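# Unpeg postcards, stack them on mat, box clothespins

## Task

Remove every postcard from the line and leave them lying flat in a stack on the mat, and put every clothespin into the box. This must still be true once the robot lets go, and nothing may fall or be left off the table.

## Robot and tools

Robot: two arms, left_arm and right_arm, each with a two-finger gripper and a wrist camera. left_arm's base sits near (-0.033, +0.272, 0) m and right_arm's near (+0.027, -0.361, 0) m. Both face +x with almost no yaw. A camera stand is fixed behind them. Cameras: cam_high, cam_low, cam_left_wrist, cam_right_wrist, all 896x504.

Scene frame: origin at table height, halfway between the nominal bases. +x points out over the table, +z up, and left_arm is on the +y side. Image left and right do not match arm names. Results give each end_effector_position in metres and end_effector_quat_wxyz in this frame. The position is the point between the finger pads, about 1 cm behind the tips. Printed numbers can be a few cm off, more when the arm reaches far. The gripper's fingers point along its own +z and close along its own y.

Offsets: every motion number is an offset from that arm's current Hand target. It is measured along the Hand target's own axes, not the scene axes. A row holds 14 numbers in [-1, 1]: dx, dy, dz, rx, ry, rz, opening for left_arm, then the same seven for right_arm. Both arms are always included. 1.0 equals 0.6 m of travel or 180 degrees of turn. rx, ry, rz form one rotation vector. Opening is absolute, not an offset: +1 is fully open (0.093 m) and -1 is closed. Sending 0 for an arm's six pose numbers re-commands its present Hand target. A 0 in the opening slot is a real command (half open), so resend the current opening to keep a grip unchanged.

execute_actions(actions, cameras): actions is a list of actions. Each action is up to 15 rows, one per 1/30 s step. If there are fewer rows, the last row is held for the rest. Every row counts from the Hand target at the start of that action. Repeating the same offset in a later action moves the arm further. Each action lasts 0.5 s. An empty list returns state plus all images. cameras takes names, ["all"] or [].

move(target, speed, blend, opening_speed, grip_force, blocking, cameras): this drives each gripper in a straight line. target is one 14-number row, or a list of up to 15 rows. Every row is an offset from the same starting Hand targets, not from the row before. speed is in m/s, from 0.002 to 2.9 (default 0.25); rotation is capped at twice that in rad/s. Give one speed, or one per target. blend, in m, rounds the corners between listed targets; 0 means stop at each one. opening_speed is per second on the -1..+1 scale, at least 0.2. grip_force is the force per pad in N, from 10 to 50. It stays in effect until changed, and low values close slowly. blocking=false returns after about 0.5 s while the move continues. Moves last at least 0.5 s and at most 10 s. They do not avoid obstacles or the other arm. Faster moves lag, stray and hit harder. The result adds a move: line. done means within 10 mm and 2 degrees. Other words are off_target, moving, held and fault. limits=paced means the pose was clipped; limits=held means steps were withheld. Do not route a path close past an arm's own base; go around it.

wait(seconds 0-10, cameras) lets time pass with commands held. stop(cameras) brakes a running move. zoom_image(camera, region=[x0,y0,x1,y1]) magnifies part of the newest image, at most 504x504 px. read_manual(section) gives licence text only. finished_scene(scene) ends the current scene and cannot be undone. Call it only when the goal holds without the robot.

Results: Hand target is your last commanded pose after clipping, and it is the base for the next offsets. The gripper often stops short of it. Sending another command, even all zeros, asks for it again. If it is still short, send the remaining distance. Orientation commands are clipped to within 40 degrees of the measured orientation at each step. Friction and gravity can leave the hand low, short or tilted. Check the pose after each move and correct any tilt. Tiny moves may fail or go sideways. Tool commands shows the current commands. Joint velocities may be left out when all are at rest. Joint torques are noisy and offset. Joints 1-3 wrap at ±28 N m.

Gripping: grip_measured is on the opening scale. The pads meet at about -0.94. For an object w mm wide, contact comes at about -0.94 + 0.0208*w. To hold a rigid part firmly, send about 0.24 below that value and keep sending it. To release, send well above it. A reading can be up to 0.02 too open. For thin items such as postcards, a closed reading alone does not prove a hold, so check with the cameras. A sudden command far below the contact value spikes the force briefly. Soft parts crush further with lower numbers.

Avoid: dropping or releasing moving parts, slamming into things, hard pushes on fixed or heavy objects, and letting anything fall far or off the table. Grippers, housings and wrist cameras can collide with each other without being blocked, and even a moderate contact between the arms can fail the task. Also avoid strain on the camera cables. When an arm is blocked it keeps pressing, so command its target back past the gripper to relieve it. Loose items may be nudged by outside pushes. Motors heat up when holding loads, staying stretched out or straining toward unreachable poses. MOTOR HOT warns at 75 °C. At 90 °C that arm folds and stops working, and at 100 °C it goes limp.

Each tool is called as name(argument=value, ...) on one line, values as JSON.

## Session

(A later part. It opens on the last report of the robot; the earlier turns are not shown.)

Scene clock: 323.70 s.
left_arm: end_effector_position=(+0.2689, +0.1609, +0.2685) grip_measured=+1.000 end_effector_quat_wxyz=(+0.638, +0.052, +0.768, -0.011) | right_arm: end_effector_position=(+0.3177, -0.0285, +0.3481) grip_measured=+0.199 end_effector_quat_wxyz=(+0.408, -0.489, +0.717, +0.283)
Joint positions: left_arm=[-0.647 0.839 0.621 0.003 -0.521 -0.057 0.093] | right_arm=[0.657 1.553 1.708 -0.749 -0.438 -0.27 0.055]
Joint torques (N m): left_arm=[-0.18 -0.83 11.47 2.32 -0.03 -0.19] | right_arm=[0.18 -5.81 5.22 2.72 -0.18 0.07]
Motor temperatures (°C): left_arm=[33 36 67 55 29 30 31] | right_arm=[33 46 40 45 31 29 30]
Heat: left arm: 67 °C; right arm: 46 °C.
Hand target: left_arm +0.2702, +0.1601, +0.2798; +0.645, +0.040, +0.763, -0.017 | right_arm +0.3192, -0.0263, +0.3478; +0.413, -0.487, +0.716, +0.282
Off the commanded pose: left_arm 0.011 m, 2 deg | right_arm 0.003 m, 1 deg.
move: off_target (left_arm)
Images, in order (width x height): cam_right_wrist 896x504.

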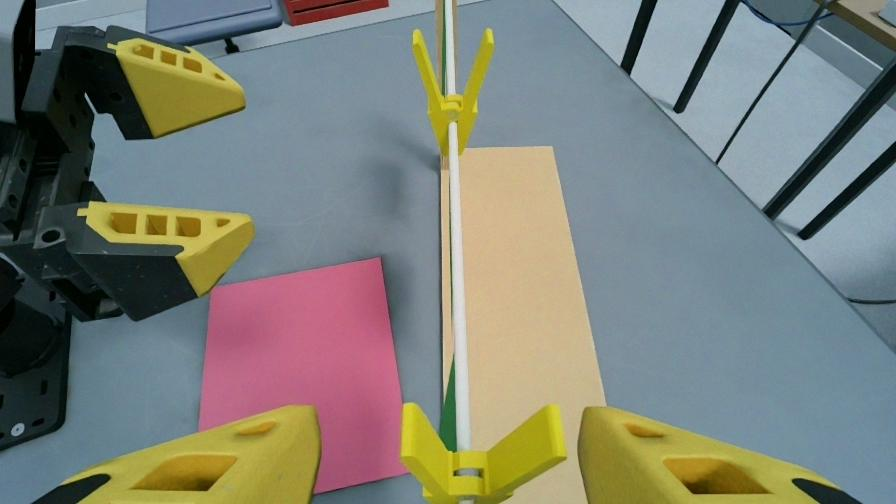

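move(target=[0,0,0,0,0,0,1,0.0098,-0.0042,0.0095,0,0,0,0.2], cameras=["cam_right_wrist"], speed=0.1)

move(target=[0,0,0,0,0,0,1,0,0,0,0,0,0,-0.17], cameras=["cam_right_wrist"], speed=0.1, opening_speed=0.6)

Scene clock: 335.23 s.
left_arm: end_effector_position=(+0.2689, +0.1609, +0.2685) grip_measured=+1.000 end_effector_quat_wxyz=(+0.638, +0.052, +0.768, -0.011) | right_arm: end_effector_position=(+0.3201, -0.0266, +0.3412) grip_measured=+0.199 end_effector_quat_wxyz=(+0.409, -0.489, +0.717, +0.283)
Joint positions: left_arm=[-0.647 0.839 0.621 0.003 -0.521 -0.057 0.093] | right_arm=[0.657 1.553 1.678 -0.717 -0.437 -0.27 0.055]
Joint torques (N m): left_arm=[0.01 -0.84 11.29 2.42 -0.05 -0.22] | right_arm=[-0.2 -5.89 5.01 2.73 -0.21 0.03]
Motor temperatures (°C): left_arm=[33 36 68 55 29 30 31] | right_arm=[33 44 39 46 31 29 30]
Heat: left arm: 68 °C; right arm: 46 °C.
Hand target: left_arm +0.2702, +0.1601, +0.2798; +0.645, +0.040, +0.763, -0.017 | right_arm +0.3223, -0.0254, +0.3399; +0.413, -0.487, +0.716, +0.282
Off the commanded pose: left_arm 0.011 m, 2 deg | right_arm 0.003 m, 1 deg.
move: off_target (left_arm)
Images, in order (width x height): cam_right_wrist 896x504.

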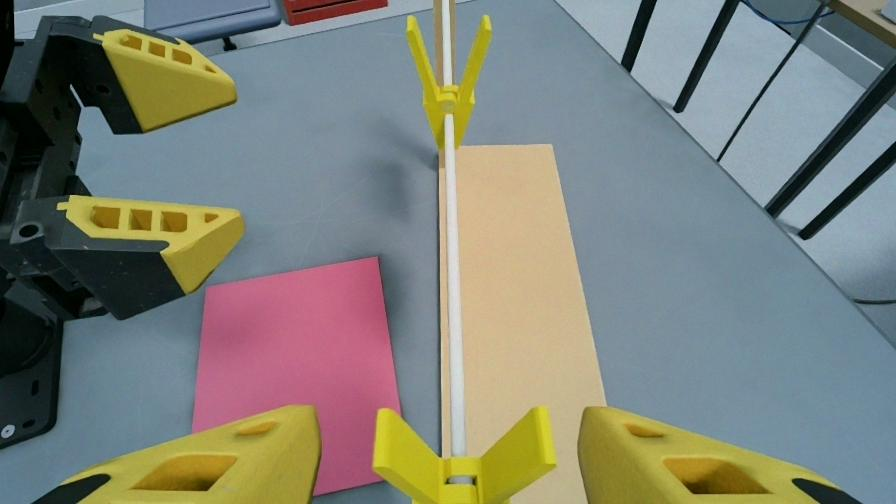

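Scene clock: 336.07 s.
left_arm: end_effector_position=(+0.2689, +0.1609, +0.2685) grip_measured=+1.000 end_effector_quat_wxyz=(+0.638, +0.052, +0.768, -0.011) | right_arm: end_effector_position=(+0.3202, -0.0265, +0.3414) grip_measured=-0.169 end_effector_quat_wxyz=(+0.409, -0.489, +0.717, +0.283)
Joint positions: left_arm=[-0.647 0.839 0.621 0.003 -0.521 -0.057 0.093] | right_arm=[0.657 1.553 1.678 -0.716 -0.437 -0.27 0.037]
Joint torques (N m): left_arm=[0.03 -0.76 11.08 2.3 -0.06 -0.22] | right_arm=[-0.2 -5.89 5.01 2.72 -0.21 0.04]
Motor temperatures (°C): left_arm=[33 36 68 55 29 30 31] | right_arm=[33 44 39 46 31 29 30]
Heat: left arm: 68 °C; right arm: 46 °C.
Hand target: left_arm +0.2702, +0.1601, +0.2798; +0.645, +0.040, +0.763, -0.017 | right_arm +0.3223, -0.0253, +0.3399; +0.413, -0.487, +0.716, +0.282
Off the commanded pose: left_arm 0.011 m, 2 deg | right_arm 0.003 m, 1 deg.
move: off_target (left_arm)
Images, in order (width x height): cam_right_wrist 896x504.

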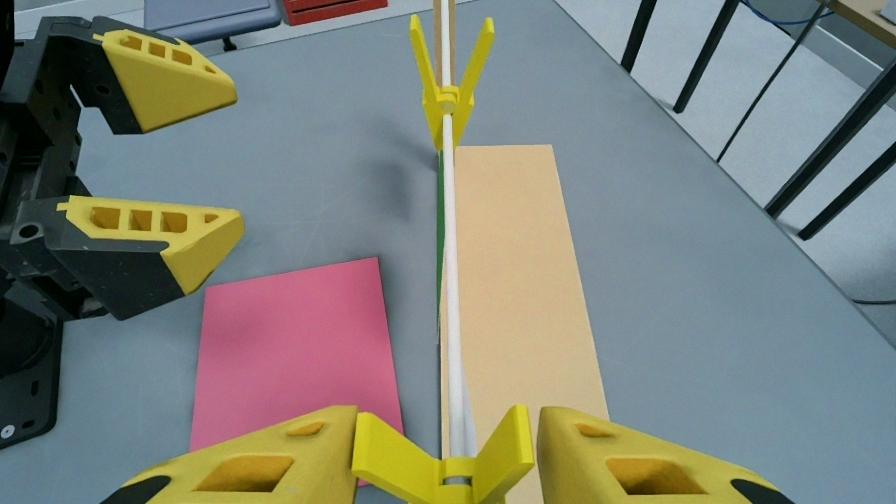

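move(target=[0,0,0,0,0,0,1,-0.001,-0.0254,-0.0005,-0.0694,0,0.1203,-0.17], cameras=["cam_right_wrist"], speed=0.1)

Scene clock: 347.97 s.
left_arm: end_effector_position=(+0.2689, +0.1609, +0.2685) grip_measured=+1.000 end_effector_quat_wxyz=(+0.638, +0.052, +0.768, -0.011) | right_arm: end_effector_position=(+0.3345, -0.0316, +0.3310) grip_measured=-0.169 end_effector_quat_wxyz=(+0.292, -0.385, +0.767, +0.423)
Joint positions: left_arm=[-0.647 0.839 0.621 0.003 -0.521 -0.057 0.093] | right_arm=[0.533 1.661 1.747 -0.775 -0.735 -0.004 0.037]
Joint torques (N m): left_arm=[-0.09 -0.64 11.17 2.33 -0.03 -0.24] | right_arm=[-0.91 -6.09 8.16 2.23 -0.62 0.04]
Motor temperatures (°C): left_arm=[33 36 68 55 29 30 31] | right_arm=[32 44 40 47 31 29 30]
Heat: left arm: 68 °C; right arm: 47 °C.
Hand target: left_arm +0.2702, +0.1601, +0.2798; +0.645, +0.040, +0.763, -0.017 | right_arm +0.3366, -0.0309, +0.3404; +0.298, -0.386, +0.760, +0.430
Off the commanded pose: left_arm 0.011 m, 2 deg | right_arm 0.010 m, 1 deg.
move: off_target (left_arm)
Images, in order (width x height): cam_right_wrist 896x504.

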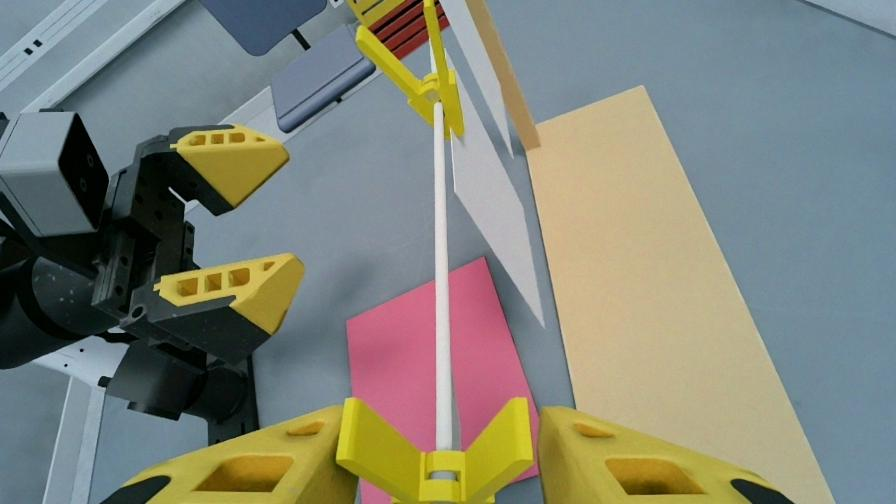

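move(target=[0,0,0,0,0,0,1,-0.0073,-0.0148,-0.0042,-0.0556,0,0.0962,-0.17], cameras=["cam_right_wrist"], speed=0.1)

Scene clock: 364.70 s.
left_arm: end_effector_position=(+0.2689, +0.1609, +0.2685) grip_measured=+1.000 end_effector_quat_wxyz=(+0.638, +0.052, +0.768, -0.011) | right_arm: end_effector_position=(+0.3419, -0.0357, +0.3309) grip_measured=-0.169 end_effector_quat_wxyz=(+0.184, -0.286, +0.779, +0.527)
Joint positions: left_arm=[-0.647 0.839 0.621 0.003 -0.521 -0.057 0.093] | right_arm=[0.457 1.73 1.769 -0.768 -0.968 0.249 0.037]
Joint torques (N m): left_arm=[-0.17 -0.81 11.18 2.35 -0.08 -0.25] | right_arm=[-0.91 -6.65 7.88 2.28 -0.67 0.01]
Motor temperatures (°C): left_arm=[33 36 68 55 29 30 31] | right_arm=[32 44 40 45 31 29 30]
Heat: left arm: 68 °C; right arm: 45 °C.
Hand target: left_arm +0.2702, +0.1601, +0.2798; +0.645, +0.040, +0.763, -0.017 | right_arm +0.3460, -0.0347, +0.3414; +0.195, -0.292, +0.769, +0.534
Off the commanded pose: left_arm 0.011 m, 2 deg | right_arm 0.011 m, 2 deg.
move: off_target (left_arm, right_arm)
Images, in order (width x height): cam_right_wrist 896x504.

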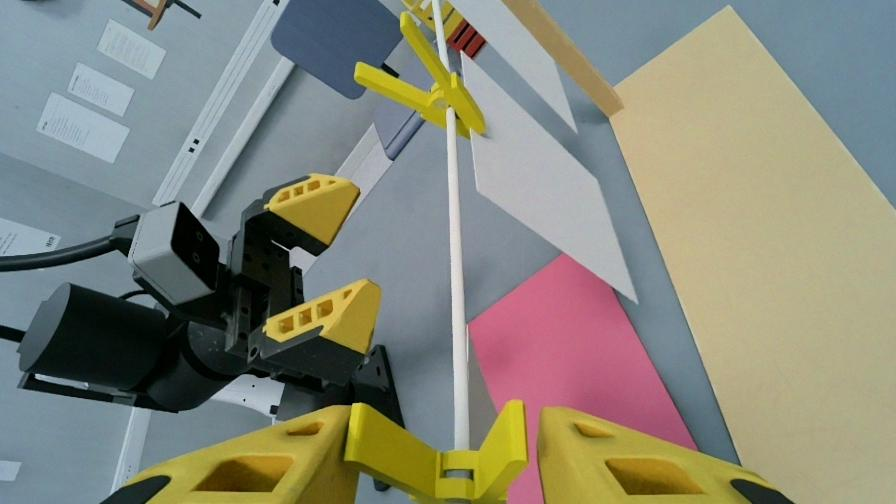

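move(target=[0,0,0,0,0,0,1,0.0118,-0.0323,0.0068,-0.0639,0,0.1107,-0.17], cameras=["cam_right_wrist","cam_low"], speed=0.1)

Scene clock: 380.57 s.
left_arm: end_effector_position=(+0.2689, +0.1609, +0.2685) grip_measured=+1.000 end_effector_quat_wxyz=(+0.638, +0.052, +0.768, -0.011) | right_arm: end_effector_position=(+0.3524, -0.0361, +0.3242) grip_measured=-0.169 end_effector_quat_wxyz=(+0.073, -0.173, +0.754, +0.630)
Joint positions: left_arm=[-0.647 0.839 0.621 0.003 -0.521 -0.057 0.093] | right_arm=[0.404 1.742 1.591 -0.404 -1.19 0.708 0.037]
Joint torques (N m): left_arm=[-0.24 -0.81 11.25 2.28 -0.04 -0.27] | right_arm=[-0.91 -7.36 5.08 2.29 -0.63 0]
Motor temperatures (°C): left_arm=[32 35 69 55 29 30 31] | right_arm=[32 44 41 45 31 29 30]
Heat: left arm: 69 °C; right arm: 45 °C.
Hand target: left_arm +0.2702, +0.1601, +0.2798; +0.645, +0.040, +0.763, -0.017 | right_arm +0.3534, -0.0376, +0.3219; +0.070, -0.172, +0.751, +0.634
Off the commanded pose: left_arm 0.011 m, 2 deg | right_arm 0.003 m, 1 deg.
move: off_target (left_arm)
Images, in order (width x height): cam_low 896x504, cam_right_wrist 896x504.

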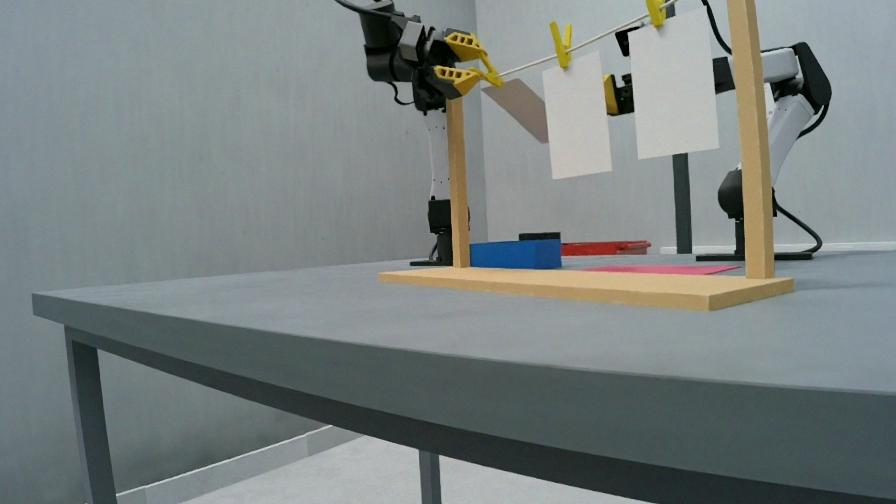

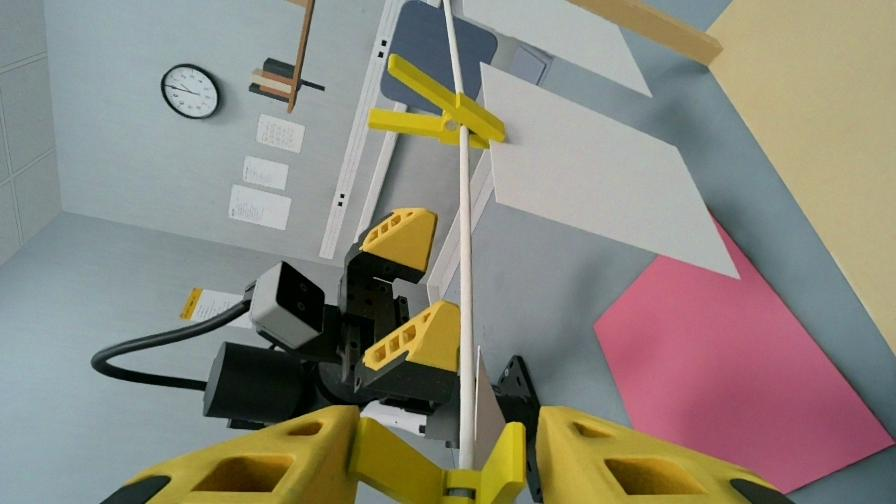

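move(target=[0,0,0,0,0,0,1,0.004,-0.0172,0.0023,-0.0167,0,0.0289,-0.17], cameras=["all"], speed=0.1)

Scene clock: 388.47 s.
left_arm: end_effector_position=(+0.2689, +0.1609, +0.2685) grip_measured=+1.000 end_effector_quat_wxyz=(+0.638, +0.052, +0.768, -0.011) | right_arm: end_effector_position=(+0.3548, -0.0358, +0.3116) grip_measured=-0.169 end_effector_quat_wxyz=(+0.037, -0.138, +0.744, +0.652)
Joint positions: left_arm=[-0.647 0.839 0.621 0.003 -0.521 -0.057 0.093] | right_arm=[0.396 1.742 1.484 -0.201 -1.234 0.893 0.037]
Joint torques (N m): left_arm=[-0.03 -0.69 11.32 2.35 -0.09 -0.25] | right_arm=[-0.91 -7.84 5.14 2.33 -0.55 0]
Motor temperatures (°C): left_arm=[32 35 69 55 29 30 31] | right_arm=[32 45 41 46 31 29 30]
Heat: left arm: 69 °C; right arm: 46 °C.
Hand target: left_arm +0.2702, +0.1601, +0.2798; +0.645, +0.040, +0.763, -0.017 | right_arm +0.3545, -0.0381, +0.3112; +0.036, -0.140, +0.741, +0.656
Off the commanded pose: left_arm 0.011 m, 2 deg | right_arm 0.002 m, 1 deg.
move: off_target (left_arm)

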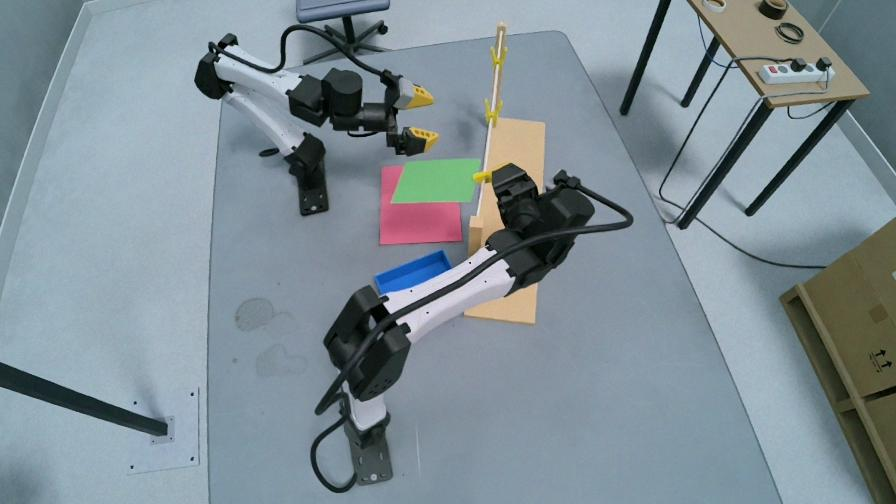

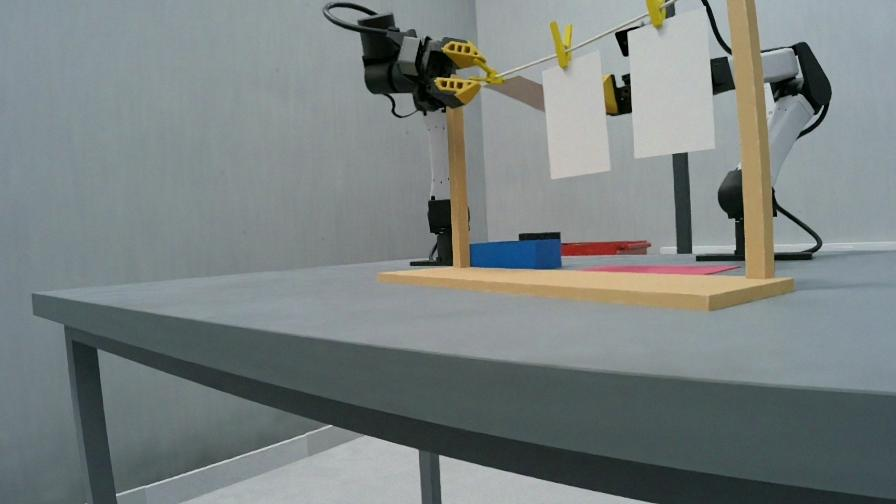

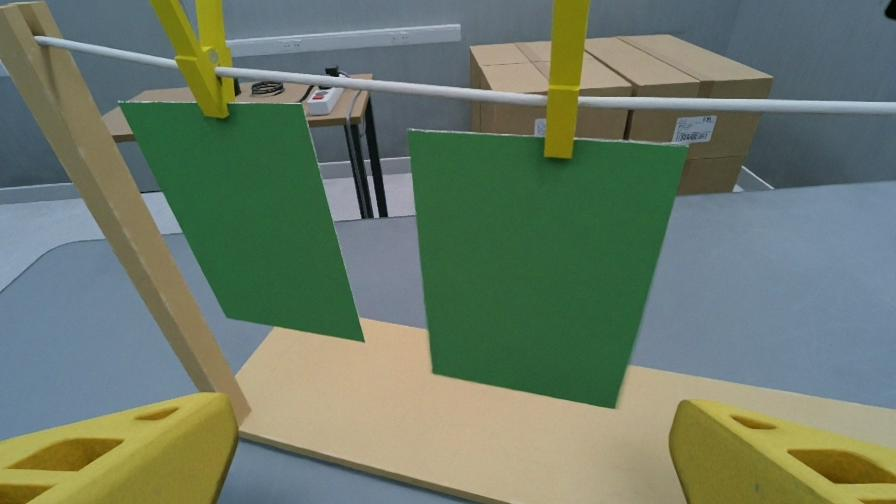

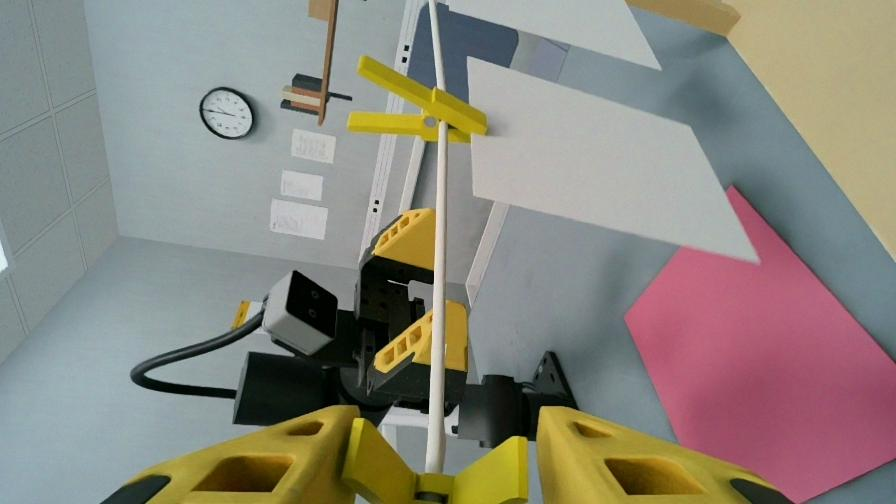

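move(target=[-0.0075,-0.033,-0.041,0.2778,0.1061,-0.4482,1,0,0,0,0,0,0,-0.17], cameras=["cam_left_wrist","cam_high","cam_right_wrist"], speed=0.3)

Scene clock: 428.00 s.
left_arm: end_effector_position=(+0.2453, +0.1417, +0.2923) grip_measured=+1.000 end_effector_quat_wxyz=(-0.297, +0.192, -0.620, +0.701) | right_arm: end_effector_position=(+0.3549, -0.0358, +0.3116) grip_measured=-0.169 end_effector_quat_wxyz=(+0.038, -0.139, +0.744, +0.652)
Joint positions: left_arm=[-0.051 0.911 0.373 0.776 0.835 -1.648 0.093] | right_arm=[0.396 1.742 1.484 -0.2 -1.234 0.893 0.037]
Joint torques (N m): left_arm=[0.65 -0.84 7.17 2.21 0.14 -0.11] | right_arm=[-0.91 -7.8 5.23 2.3 -0.56 -0.02]
Motor temperatures (°C): left_arm=[32 35 69 56 29 30 31] | right_arm=[32 46 39 46 31 29 30]
Heat: left arm: 69 °C; right arm: 46 °C.
Hand target: left_arm +0.2451, +0.1421, +0.2879; -0.289, +0.197, -0.620, +0.702 | right_arm +0.3545, -0.0381, +0.3112; +0.036, -0.140, +0.741, +0.655
Off the commanded pose: left_arm 0.004 m, 1 deg | right_arm 0.002 m, 1 deg.
move: done
Images, in order (width x height): cam_high 896x504, cam_left_wrist 896x504, cam_right_wrist 896x504.

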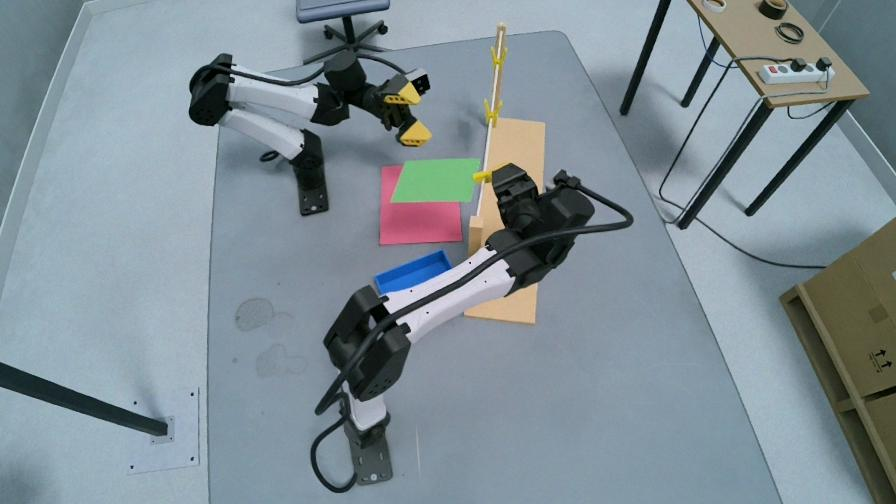

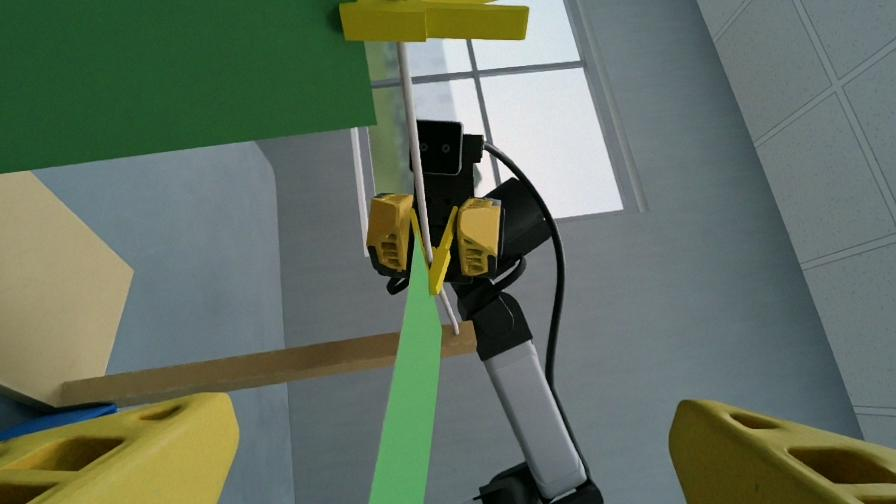

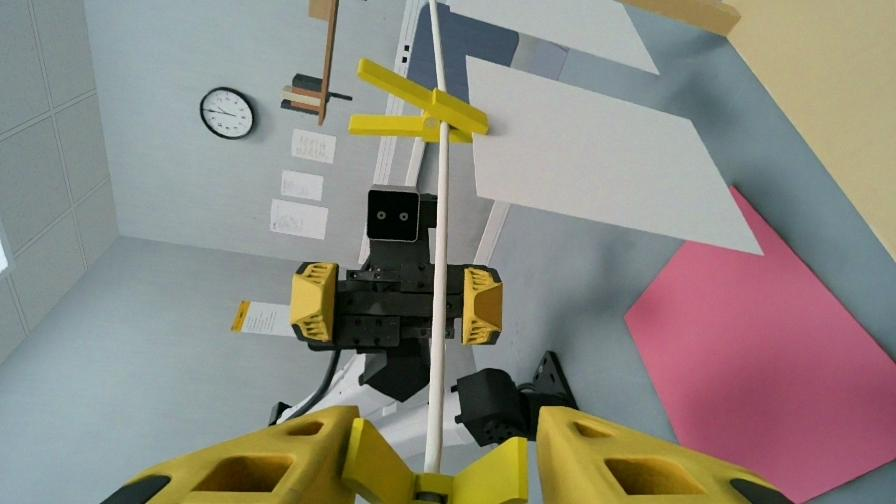

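move(target=[0.1485,0.0165,0.0757,0,0,0,1,0,0,0,0,0,0,-0.17], cameras=["cam_left_wrist","cam_high","cam_right_wrist"], speed=0.12)

Scene clock: 439.47 s.
left_arm: end_effector_position=(+0.2074, +0.0493, +0.2813) grip_measured=+1.000 end_effector_quat_wxyz=(-0.281, +0.198, -0.618, +0.707) | right_arm: end_effector_position=(+0.3549, -0.0358, +0.3116) grip_measured=-0.169 end_effector_quat_wxyz=(+0.038, -0.139, +0.744, +0.652)
Joint positions: left_arm=[-0.643 0.872 0.338 0.698 0.267 -1.547 0.093] | right_arm=[0.396 1.742 1.484 -0.2 -1.234 0.893 0.037]
Joint torques (N m): left_arm=[-0.06 -0.75 7.62 2.43 -0.03 0.19] | right_arm=[-0.91 -7.79 5.24 2.3 -0.56 -0.03]
Motor temperatures (°C): left_arm=[32 35 66 58 29 30 31] | right_arm=[32 46 39 46 31 29 30]
Heat: left arm: 66 °C; right arm: 46 °C.
Hand target: left_arm +0.2081, +0.0491, +0.2778; -0.289, +0.197, -0.620, +0.702 | right_arm +0.3545, -0.0381, +0.3112; +0.036, -0.140, +0.741, +0.655
Off the commanded pose: left_arm 0.004 m, 1 deg | right_arm 0.002 m, 1 deg.
move: done
Images, in order (width x height): cam_high 896x504, cam_left_wrist 896x504, cam_right_wrist 896x504.

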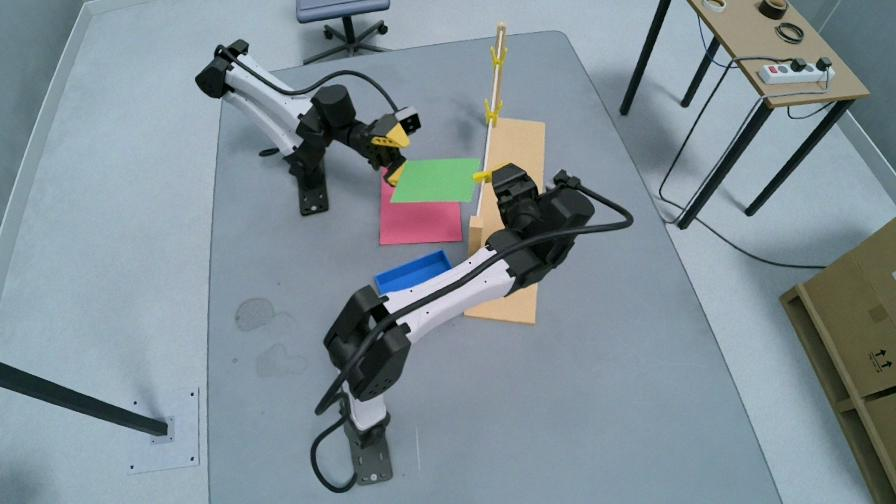

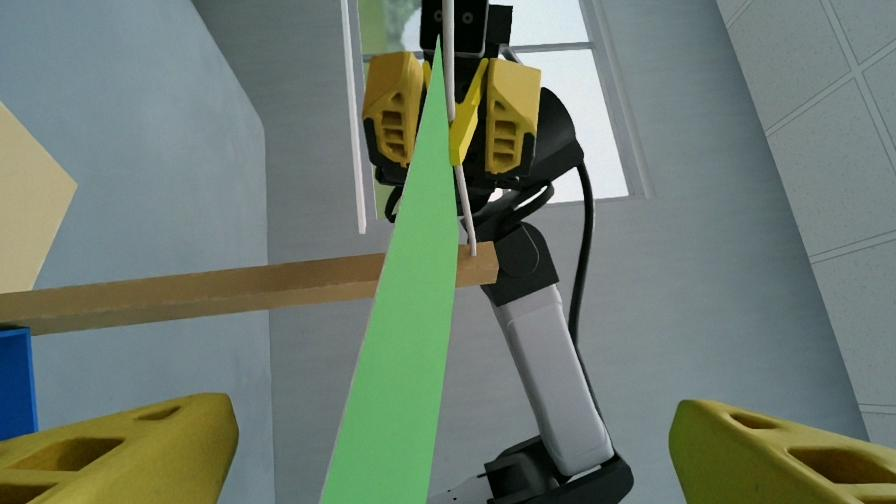

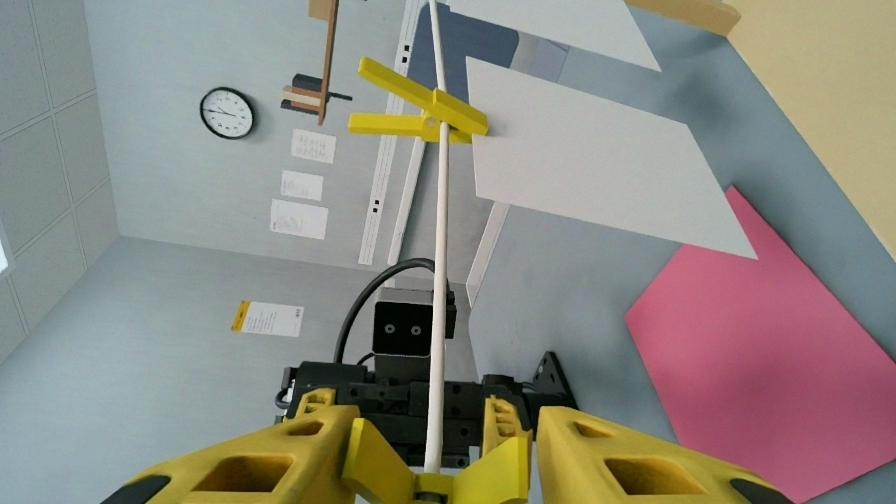

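move(target=[0,0.021,0,0.039,0,0,1,0,0,0,0,0,0,-0.17], cameras=["cam_left_wrist"], speed=0.12)

Scene clock: 474.13 s.
left_arm: end_effector_position=(+0.2101, +0.0475, +0.2685) grip_measured=+1.000 end_effector_quat_wxyz=(-0.304, +0.173, -0.577, +0.738) | right_arm: end_effector_position=(+0.3549, -0.0358, +0.3116) grip_measured=-0.169 end_effector_quat_wxyz=(+0.038, -0.139, +0.744, +0.652)
Joint positions: left_arm=[-0.643 1.078 0.225 1.141 0.266 -1.551 0.093] | right_arm=[0.396 1.742 1.484 -0.2 -1.234 0.893 0.037]
Joint torques (N m): left_arm=[0.38 -1.31 6.69 2.36 0.08 -0.07] | right_arm=[-0.9 -7.79 5.24 2.3 -0.56 -0.03]
Motor temperatures (°C): left_arm=[32 34 59 57 29 30 31] | right_arm=[32 47 38 45 31 29 30]
Heat: left arm: 59 °C; right arm: 47 °C.
Hand target: left_arm +0.2102, +0.0483, +0.2653; -0.300, +0.179, -0.576, +0.739 | right_arm +0.3545, -0.0381, +0.3112; +0.036, -0.140, +0.741, +0.655
Off the commanded pose: left_arm 0.003 m, 1 deg | right_arm 0.002 m, 1 deg.
move: done
Images, in order (width x height): cam_left_wrist 896x504.

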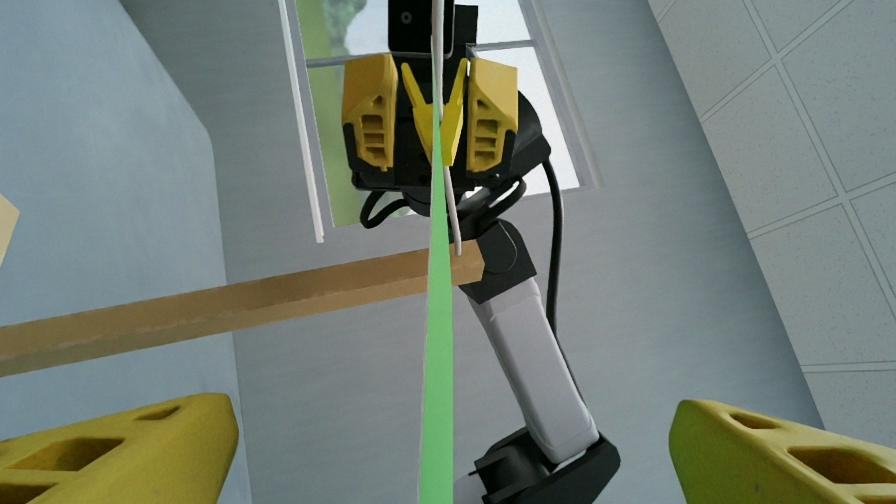

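move(target=[0,0,0,0,0,0,-1,0,0,0,0,0,0,-0.17], cameras=["cam_left_wrist","cam_right_wrist"], speed=0.12, grip_force=[25, 50])

Scene clock: 485.00 s.
left_arm: end_effector_position=(+0.2100, +0.0475, +0.2687) grip_measured=-0.605 end_effector_quat_wxyz=(-0.304, +0.173, -0.576, +0.739) | right_arm: end_effector_position=(+0.3549, -0.0358, +0.3116) grip_measured=-0.169 end_effector_quat_wxyz=(+0.038, -0.139, +0.744, +0.652)
Joint positions: left_arm=[-0.643 1.078 0.225 1.142 0.266 -1.551 0.016] | right_arm=[0.396 1.742 1.484 -0.2 -1.234 0.893 0.037]
Joint velocities: left_arm=[-0.007 0.007 -0.002 -0.066 0.007 -0.022 -0.016] | right_arm=[within noise]
Joint torques (N m): left_arm=[0.24 -1.26 6.74 2.38 0.07 -0.07] | right_arm=[-0.91 -7.8 5.23 2.3 -0.56 -0.03]
Motor temperatures (°C): left_arm=[32 34 58 58 29 30 31] | right_arm=[32 47 38 45 31 29 30]
Heat: left arm: 58 °C; right arm: 47 °C.
Hand target: left_arm +0.2102, +0.0483, +0.2654; -0.301, +0.179, -0.576, +0.739 | right_arm +0.3545, -0.0381, +0.3112; +0.036, -0.140, +0.741, +0.655
Off the commanded pose: left_arm 0.003 m, 1 deg | right_arm 0.002 m, 1 deg.
grip_force (N): 25, 50
move: moving (left_arm; no rest 5 s after the path's end)
Images, in order (width x height): cam_left_wrist 896x504, cam_right_wrist 896x504.

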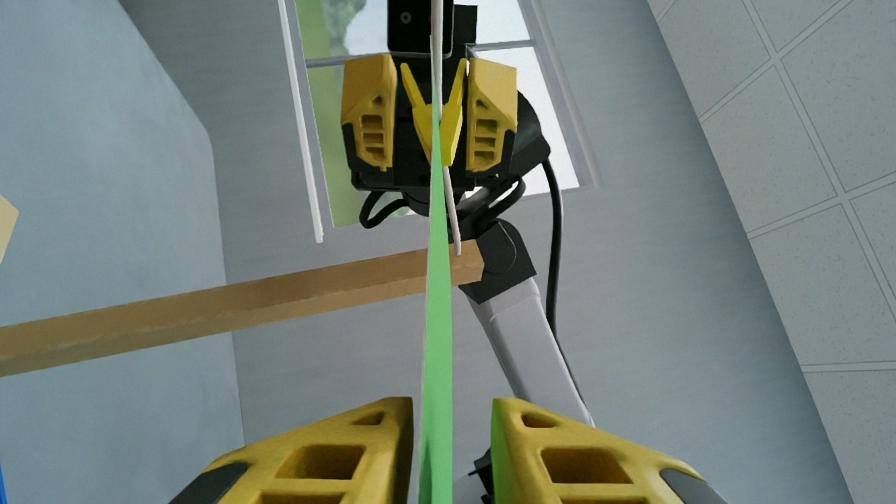

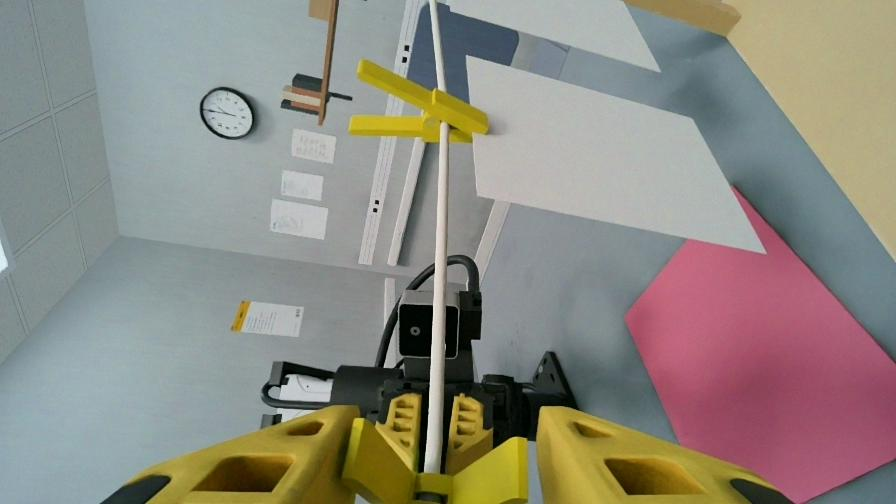

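wait(seconds=2.5, cameras=["cam_left_wrist","cam_right_wrist"])

Scene clock: 493.53 s.
left_arm: end_effector_position=(+0.2100, +0.0475, +0.2687) grip_measured=-0.979 end_effector_quat_wxyz=(-0.304, +0.173, -0.576, +0.739) | right_arm: end_effector_position=(+0.3549, -0.0358, +0.3116) grip_measured=-0.169 end_effector_quat_wxyz=(+0.038, -0.139, +0.744, +0.652)
Joint positions: left_arm=[-0.643 1.078 0.225 1.142 0.266 -1.551 0] | right_arm=[0.396 1.742 1.484 -0.2 -1.234 0.893 0.037]
Joint torques (N m): left_arm=[0.47 -1.39 6.67 2.35 0.11 -0.13] | right_arm=[-0.92 -7.8 5.23 2.3 -0.56 -0.03]
Motor temperatures (°C): left_arm=[32 34 57 59 29 30 31] | right_arm=[32 47 38 45 31 29 30]
Heat: left arm: 59 °C; right arm: 47 °C.
Hand target: left_arm +0.2102, +0.0483, +0.2654; -0.300, +0.179, -0.576, +0.739 | right_arm +0.3545, -0.0381, +0.3112; +0.036, -0.140, +0.741, +0.655
Tool commands: left_gripper/opening=-1.0 right_gripper/opening=-0.17
Off the commanded pose: left_arm 0.003 m, 1 deg | right_arm 0.002 m, 1 deg.
grip_force (N): 25, 50
wait: 2.50 s; at rest from the start
Images, in order (width x height): cam_left_wrist 896x504, cam_right_wrist 896x504.

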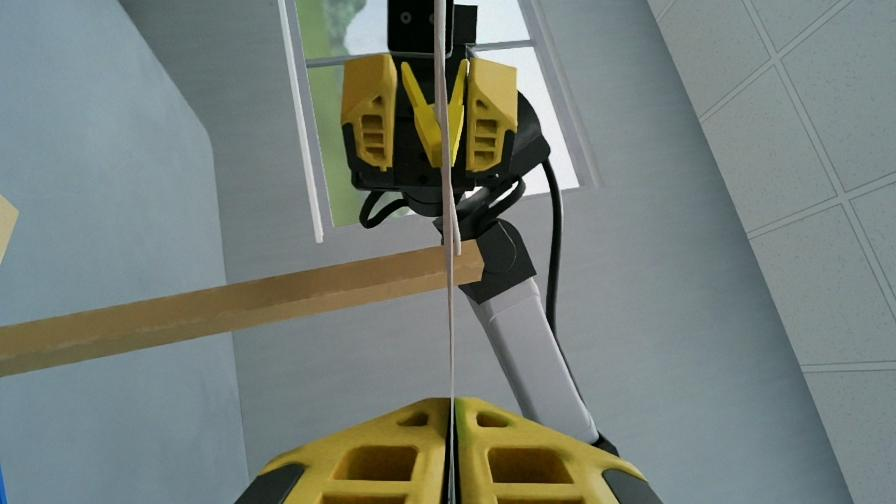

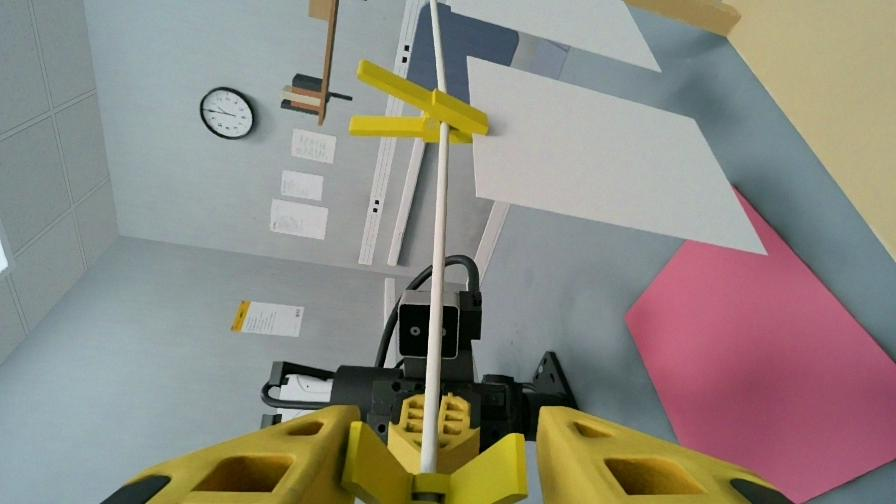

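move(target=[0,0,0,0,0,0,-1,0,0,0,0,0,0,-0.55], cameras=["cam_left_wrist","cam_right_wrist","cam_low"], speed=0.12, opening_speed=0.3)

Scene clock: 504.83 s.
left_arm: end_effector_position=(+0.2100, +0.0475, +0.2687) grip_measured=-0.979 end_effector_quat_wxyz=(-0.304, +0.173, -0.576, +0.739) | right_arm: end_effector_position=(+0.3548, -0.0358, +0.3117) grip_measured=-0.544 end_effector_quat_wxyz=(+0.037, -0.139, +0.744, +0.652)
Joint positions: left_arm=[-0.643 1.078 0.225 1.142 0.266 -1.551 0] | right_arm=[0.396 1.742 1.484 -0.2 -1.235 0.893 0.019]
Joint torques (N m): left_arm=[0.21 -1.31 6.28 2.39 0.05 -0.11] | right_arm=[-0.91 -7.79 5.23 2.3 -0.56 -0.03]
Motor temperatures (°C): left_arm=[32 34 56 59 29 29 31] | right_arm=[32 47 38 45 31 29 30]
Heat: left arm: 59 °C; right arm: 47 °C.
Hand target: left_arm +0.2102, +0.0483, +0.2653; -0.300, +0.179, -0.576, +0.739 | right_arm +0.3545, -0.0381, +0.3113; +0.036, -0.140, +0.741, +0.655
Off the commanded pose: left_arm 0.003 m, 1 deg | right_arm 0.002 m, 0 deg.
grip_force (N): 25, 50
move: done
Images, in order (width x height): cam_low 896x504, cam_left_wrist 896x504, cam_right_wrist 896x504.

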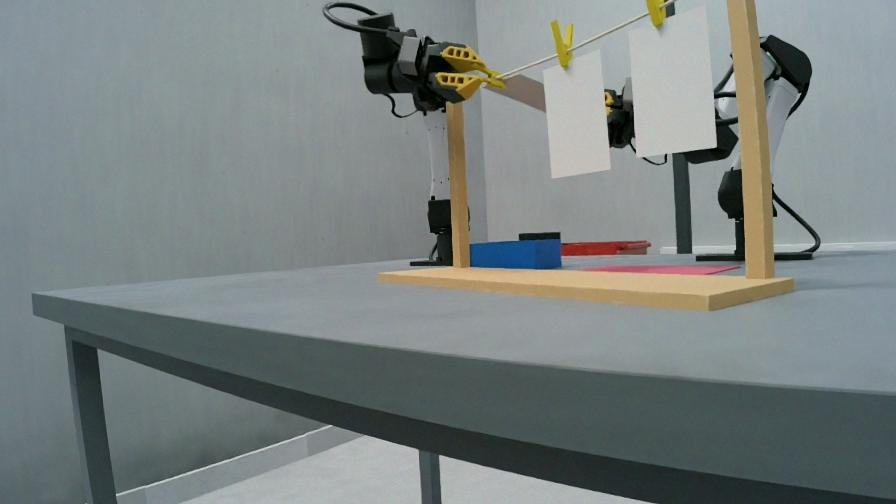

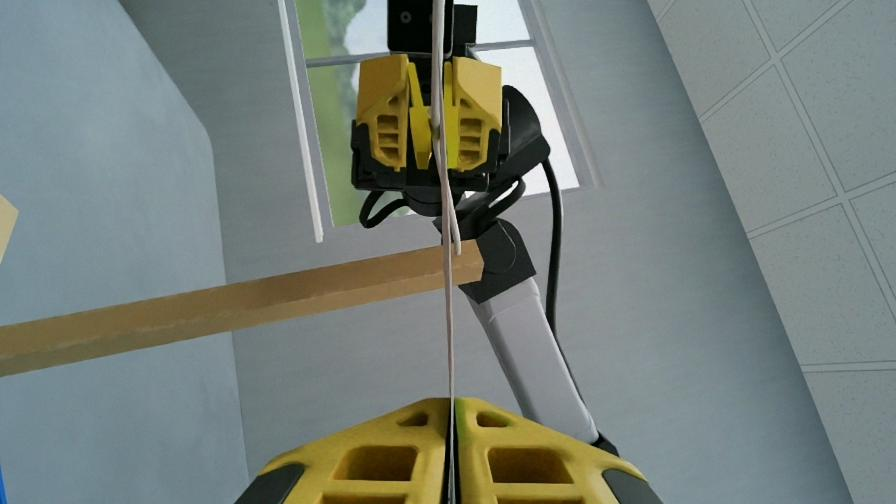

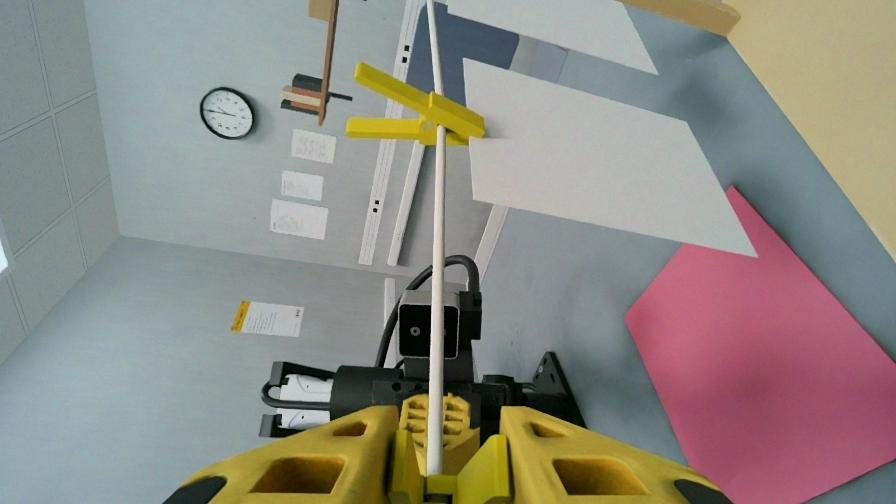

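zoom_image(camera="cam_left_wrist", region=[340, 0, 540, 260])

Scaled by 1.938.

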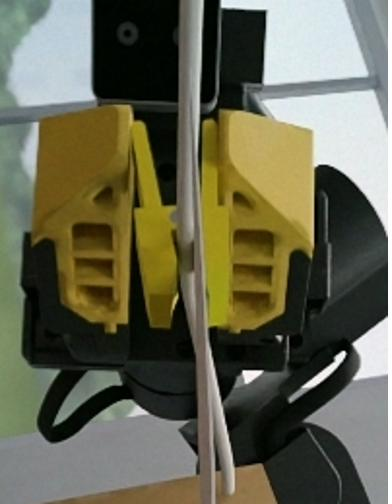

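move(target=[0.0313,0,-0.0589,0,0,0,-1,0,0,0,0,0,0,-0.62], cameras=["cam_left_wrist","cam_right_wrist","cam_high"], speed=0.06, opening_speed=0.5)

Scene clock: 517.83 s.
left_arm: end_effector_position=(+0.1747, +0.0614, +0.2575) grip_measured=-0.979 end_effector_quat_wxyz=(-0.297, +0.176, -0.574, +0.743) | right_arm: end_effector_position=(+0.3547, -0.0358, +0.3118) grip_measured=-0.613 end_effector_quat_wxyz=(+0.037, -0.139, +0.744, +0.653)
Joint positions: left_arm=[-0.703 0.839 0.1 1.029 0.212 -1.551 0] | right_arm=[0.396 1.742 1.484 -0.199 -1.235 0.894 0.016]
Joint torques (N m): left_arm=[0.06 -1.25 6.93 2.17 -0.02 0.13] | right_arm=[-0.91 -7.79 5.23 2.3 -0.55 -0.03]
Motor temperatures (°C): left_arm=[32 34 55 60 29 29 31] | right_arm=[32 47 38 45 31 29 30]
Heat: left arm: 60 °C; right arm: 47 °C.
Hand target: left_arm +0.1744, +0.0624, +0.2542; -0.300, +0.179, -0.576, +0.739 | right_arm +0.3545, -0.0381, +0.3113; +0.036, -0.140, +0.741, +0.655
Off the commanded pose: left_arm 0.003 m, 1 deg | right_arm 0.002 m, 0 deg.
grip_force (N): 25, 50
move: done
Images, in order (width x height): cam_high 896x504, cam_left_wrist 896x504, cam_right_wrist 896x504.

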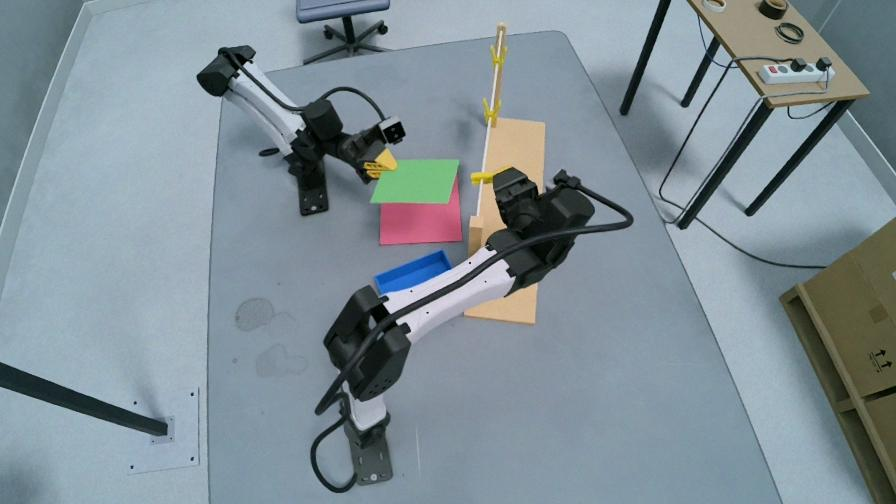

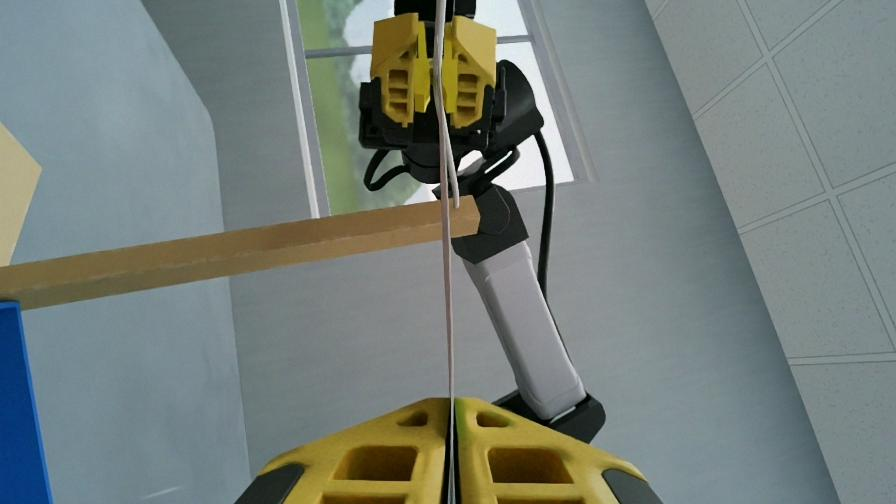

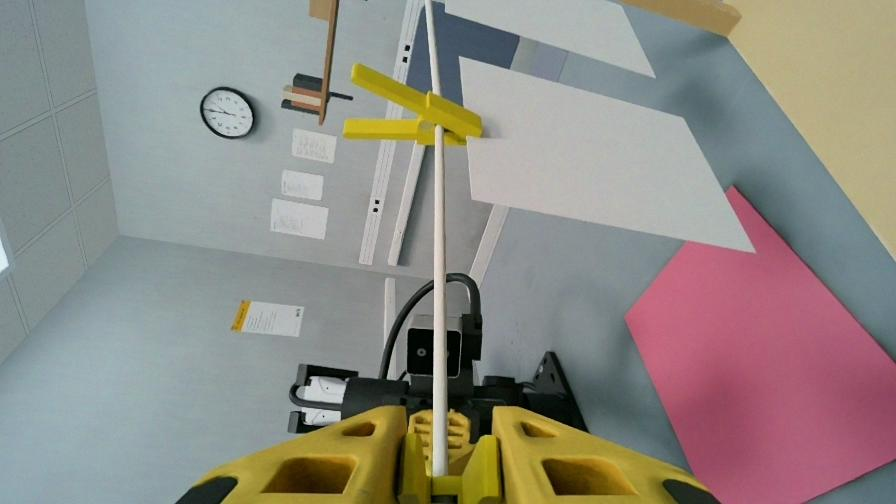

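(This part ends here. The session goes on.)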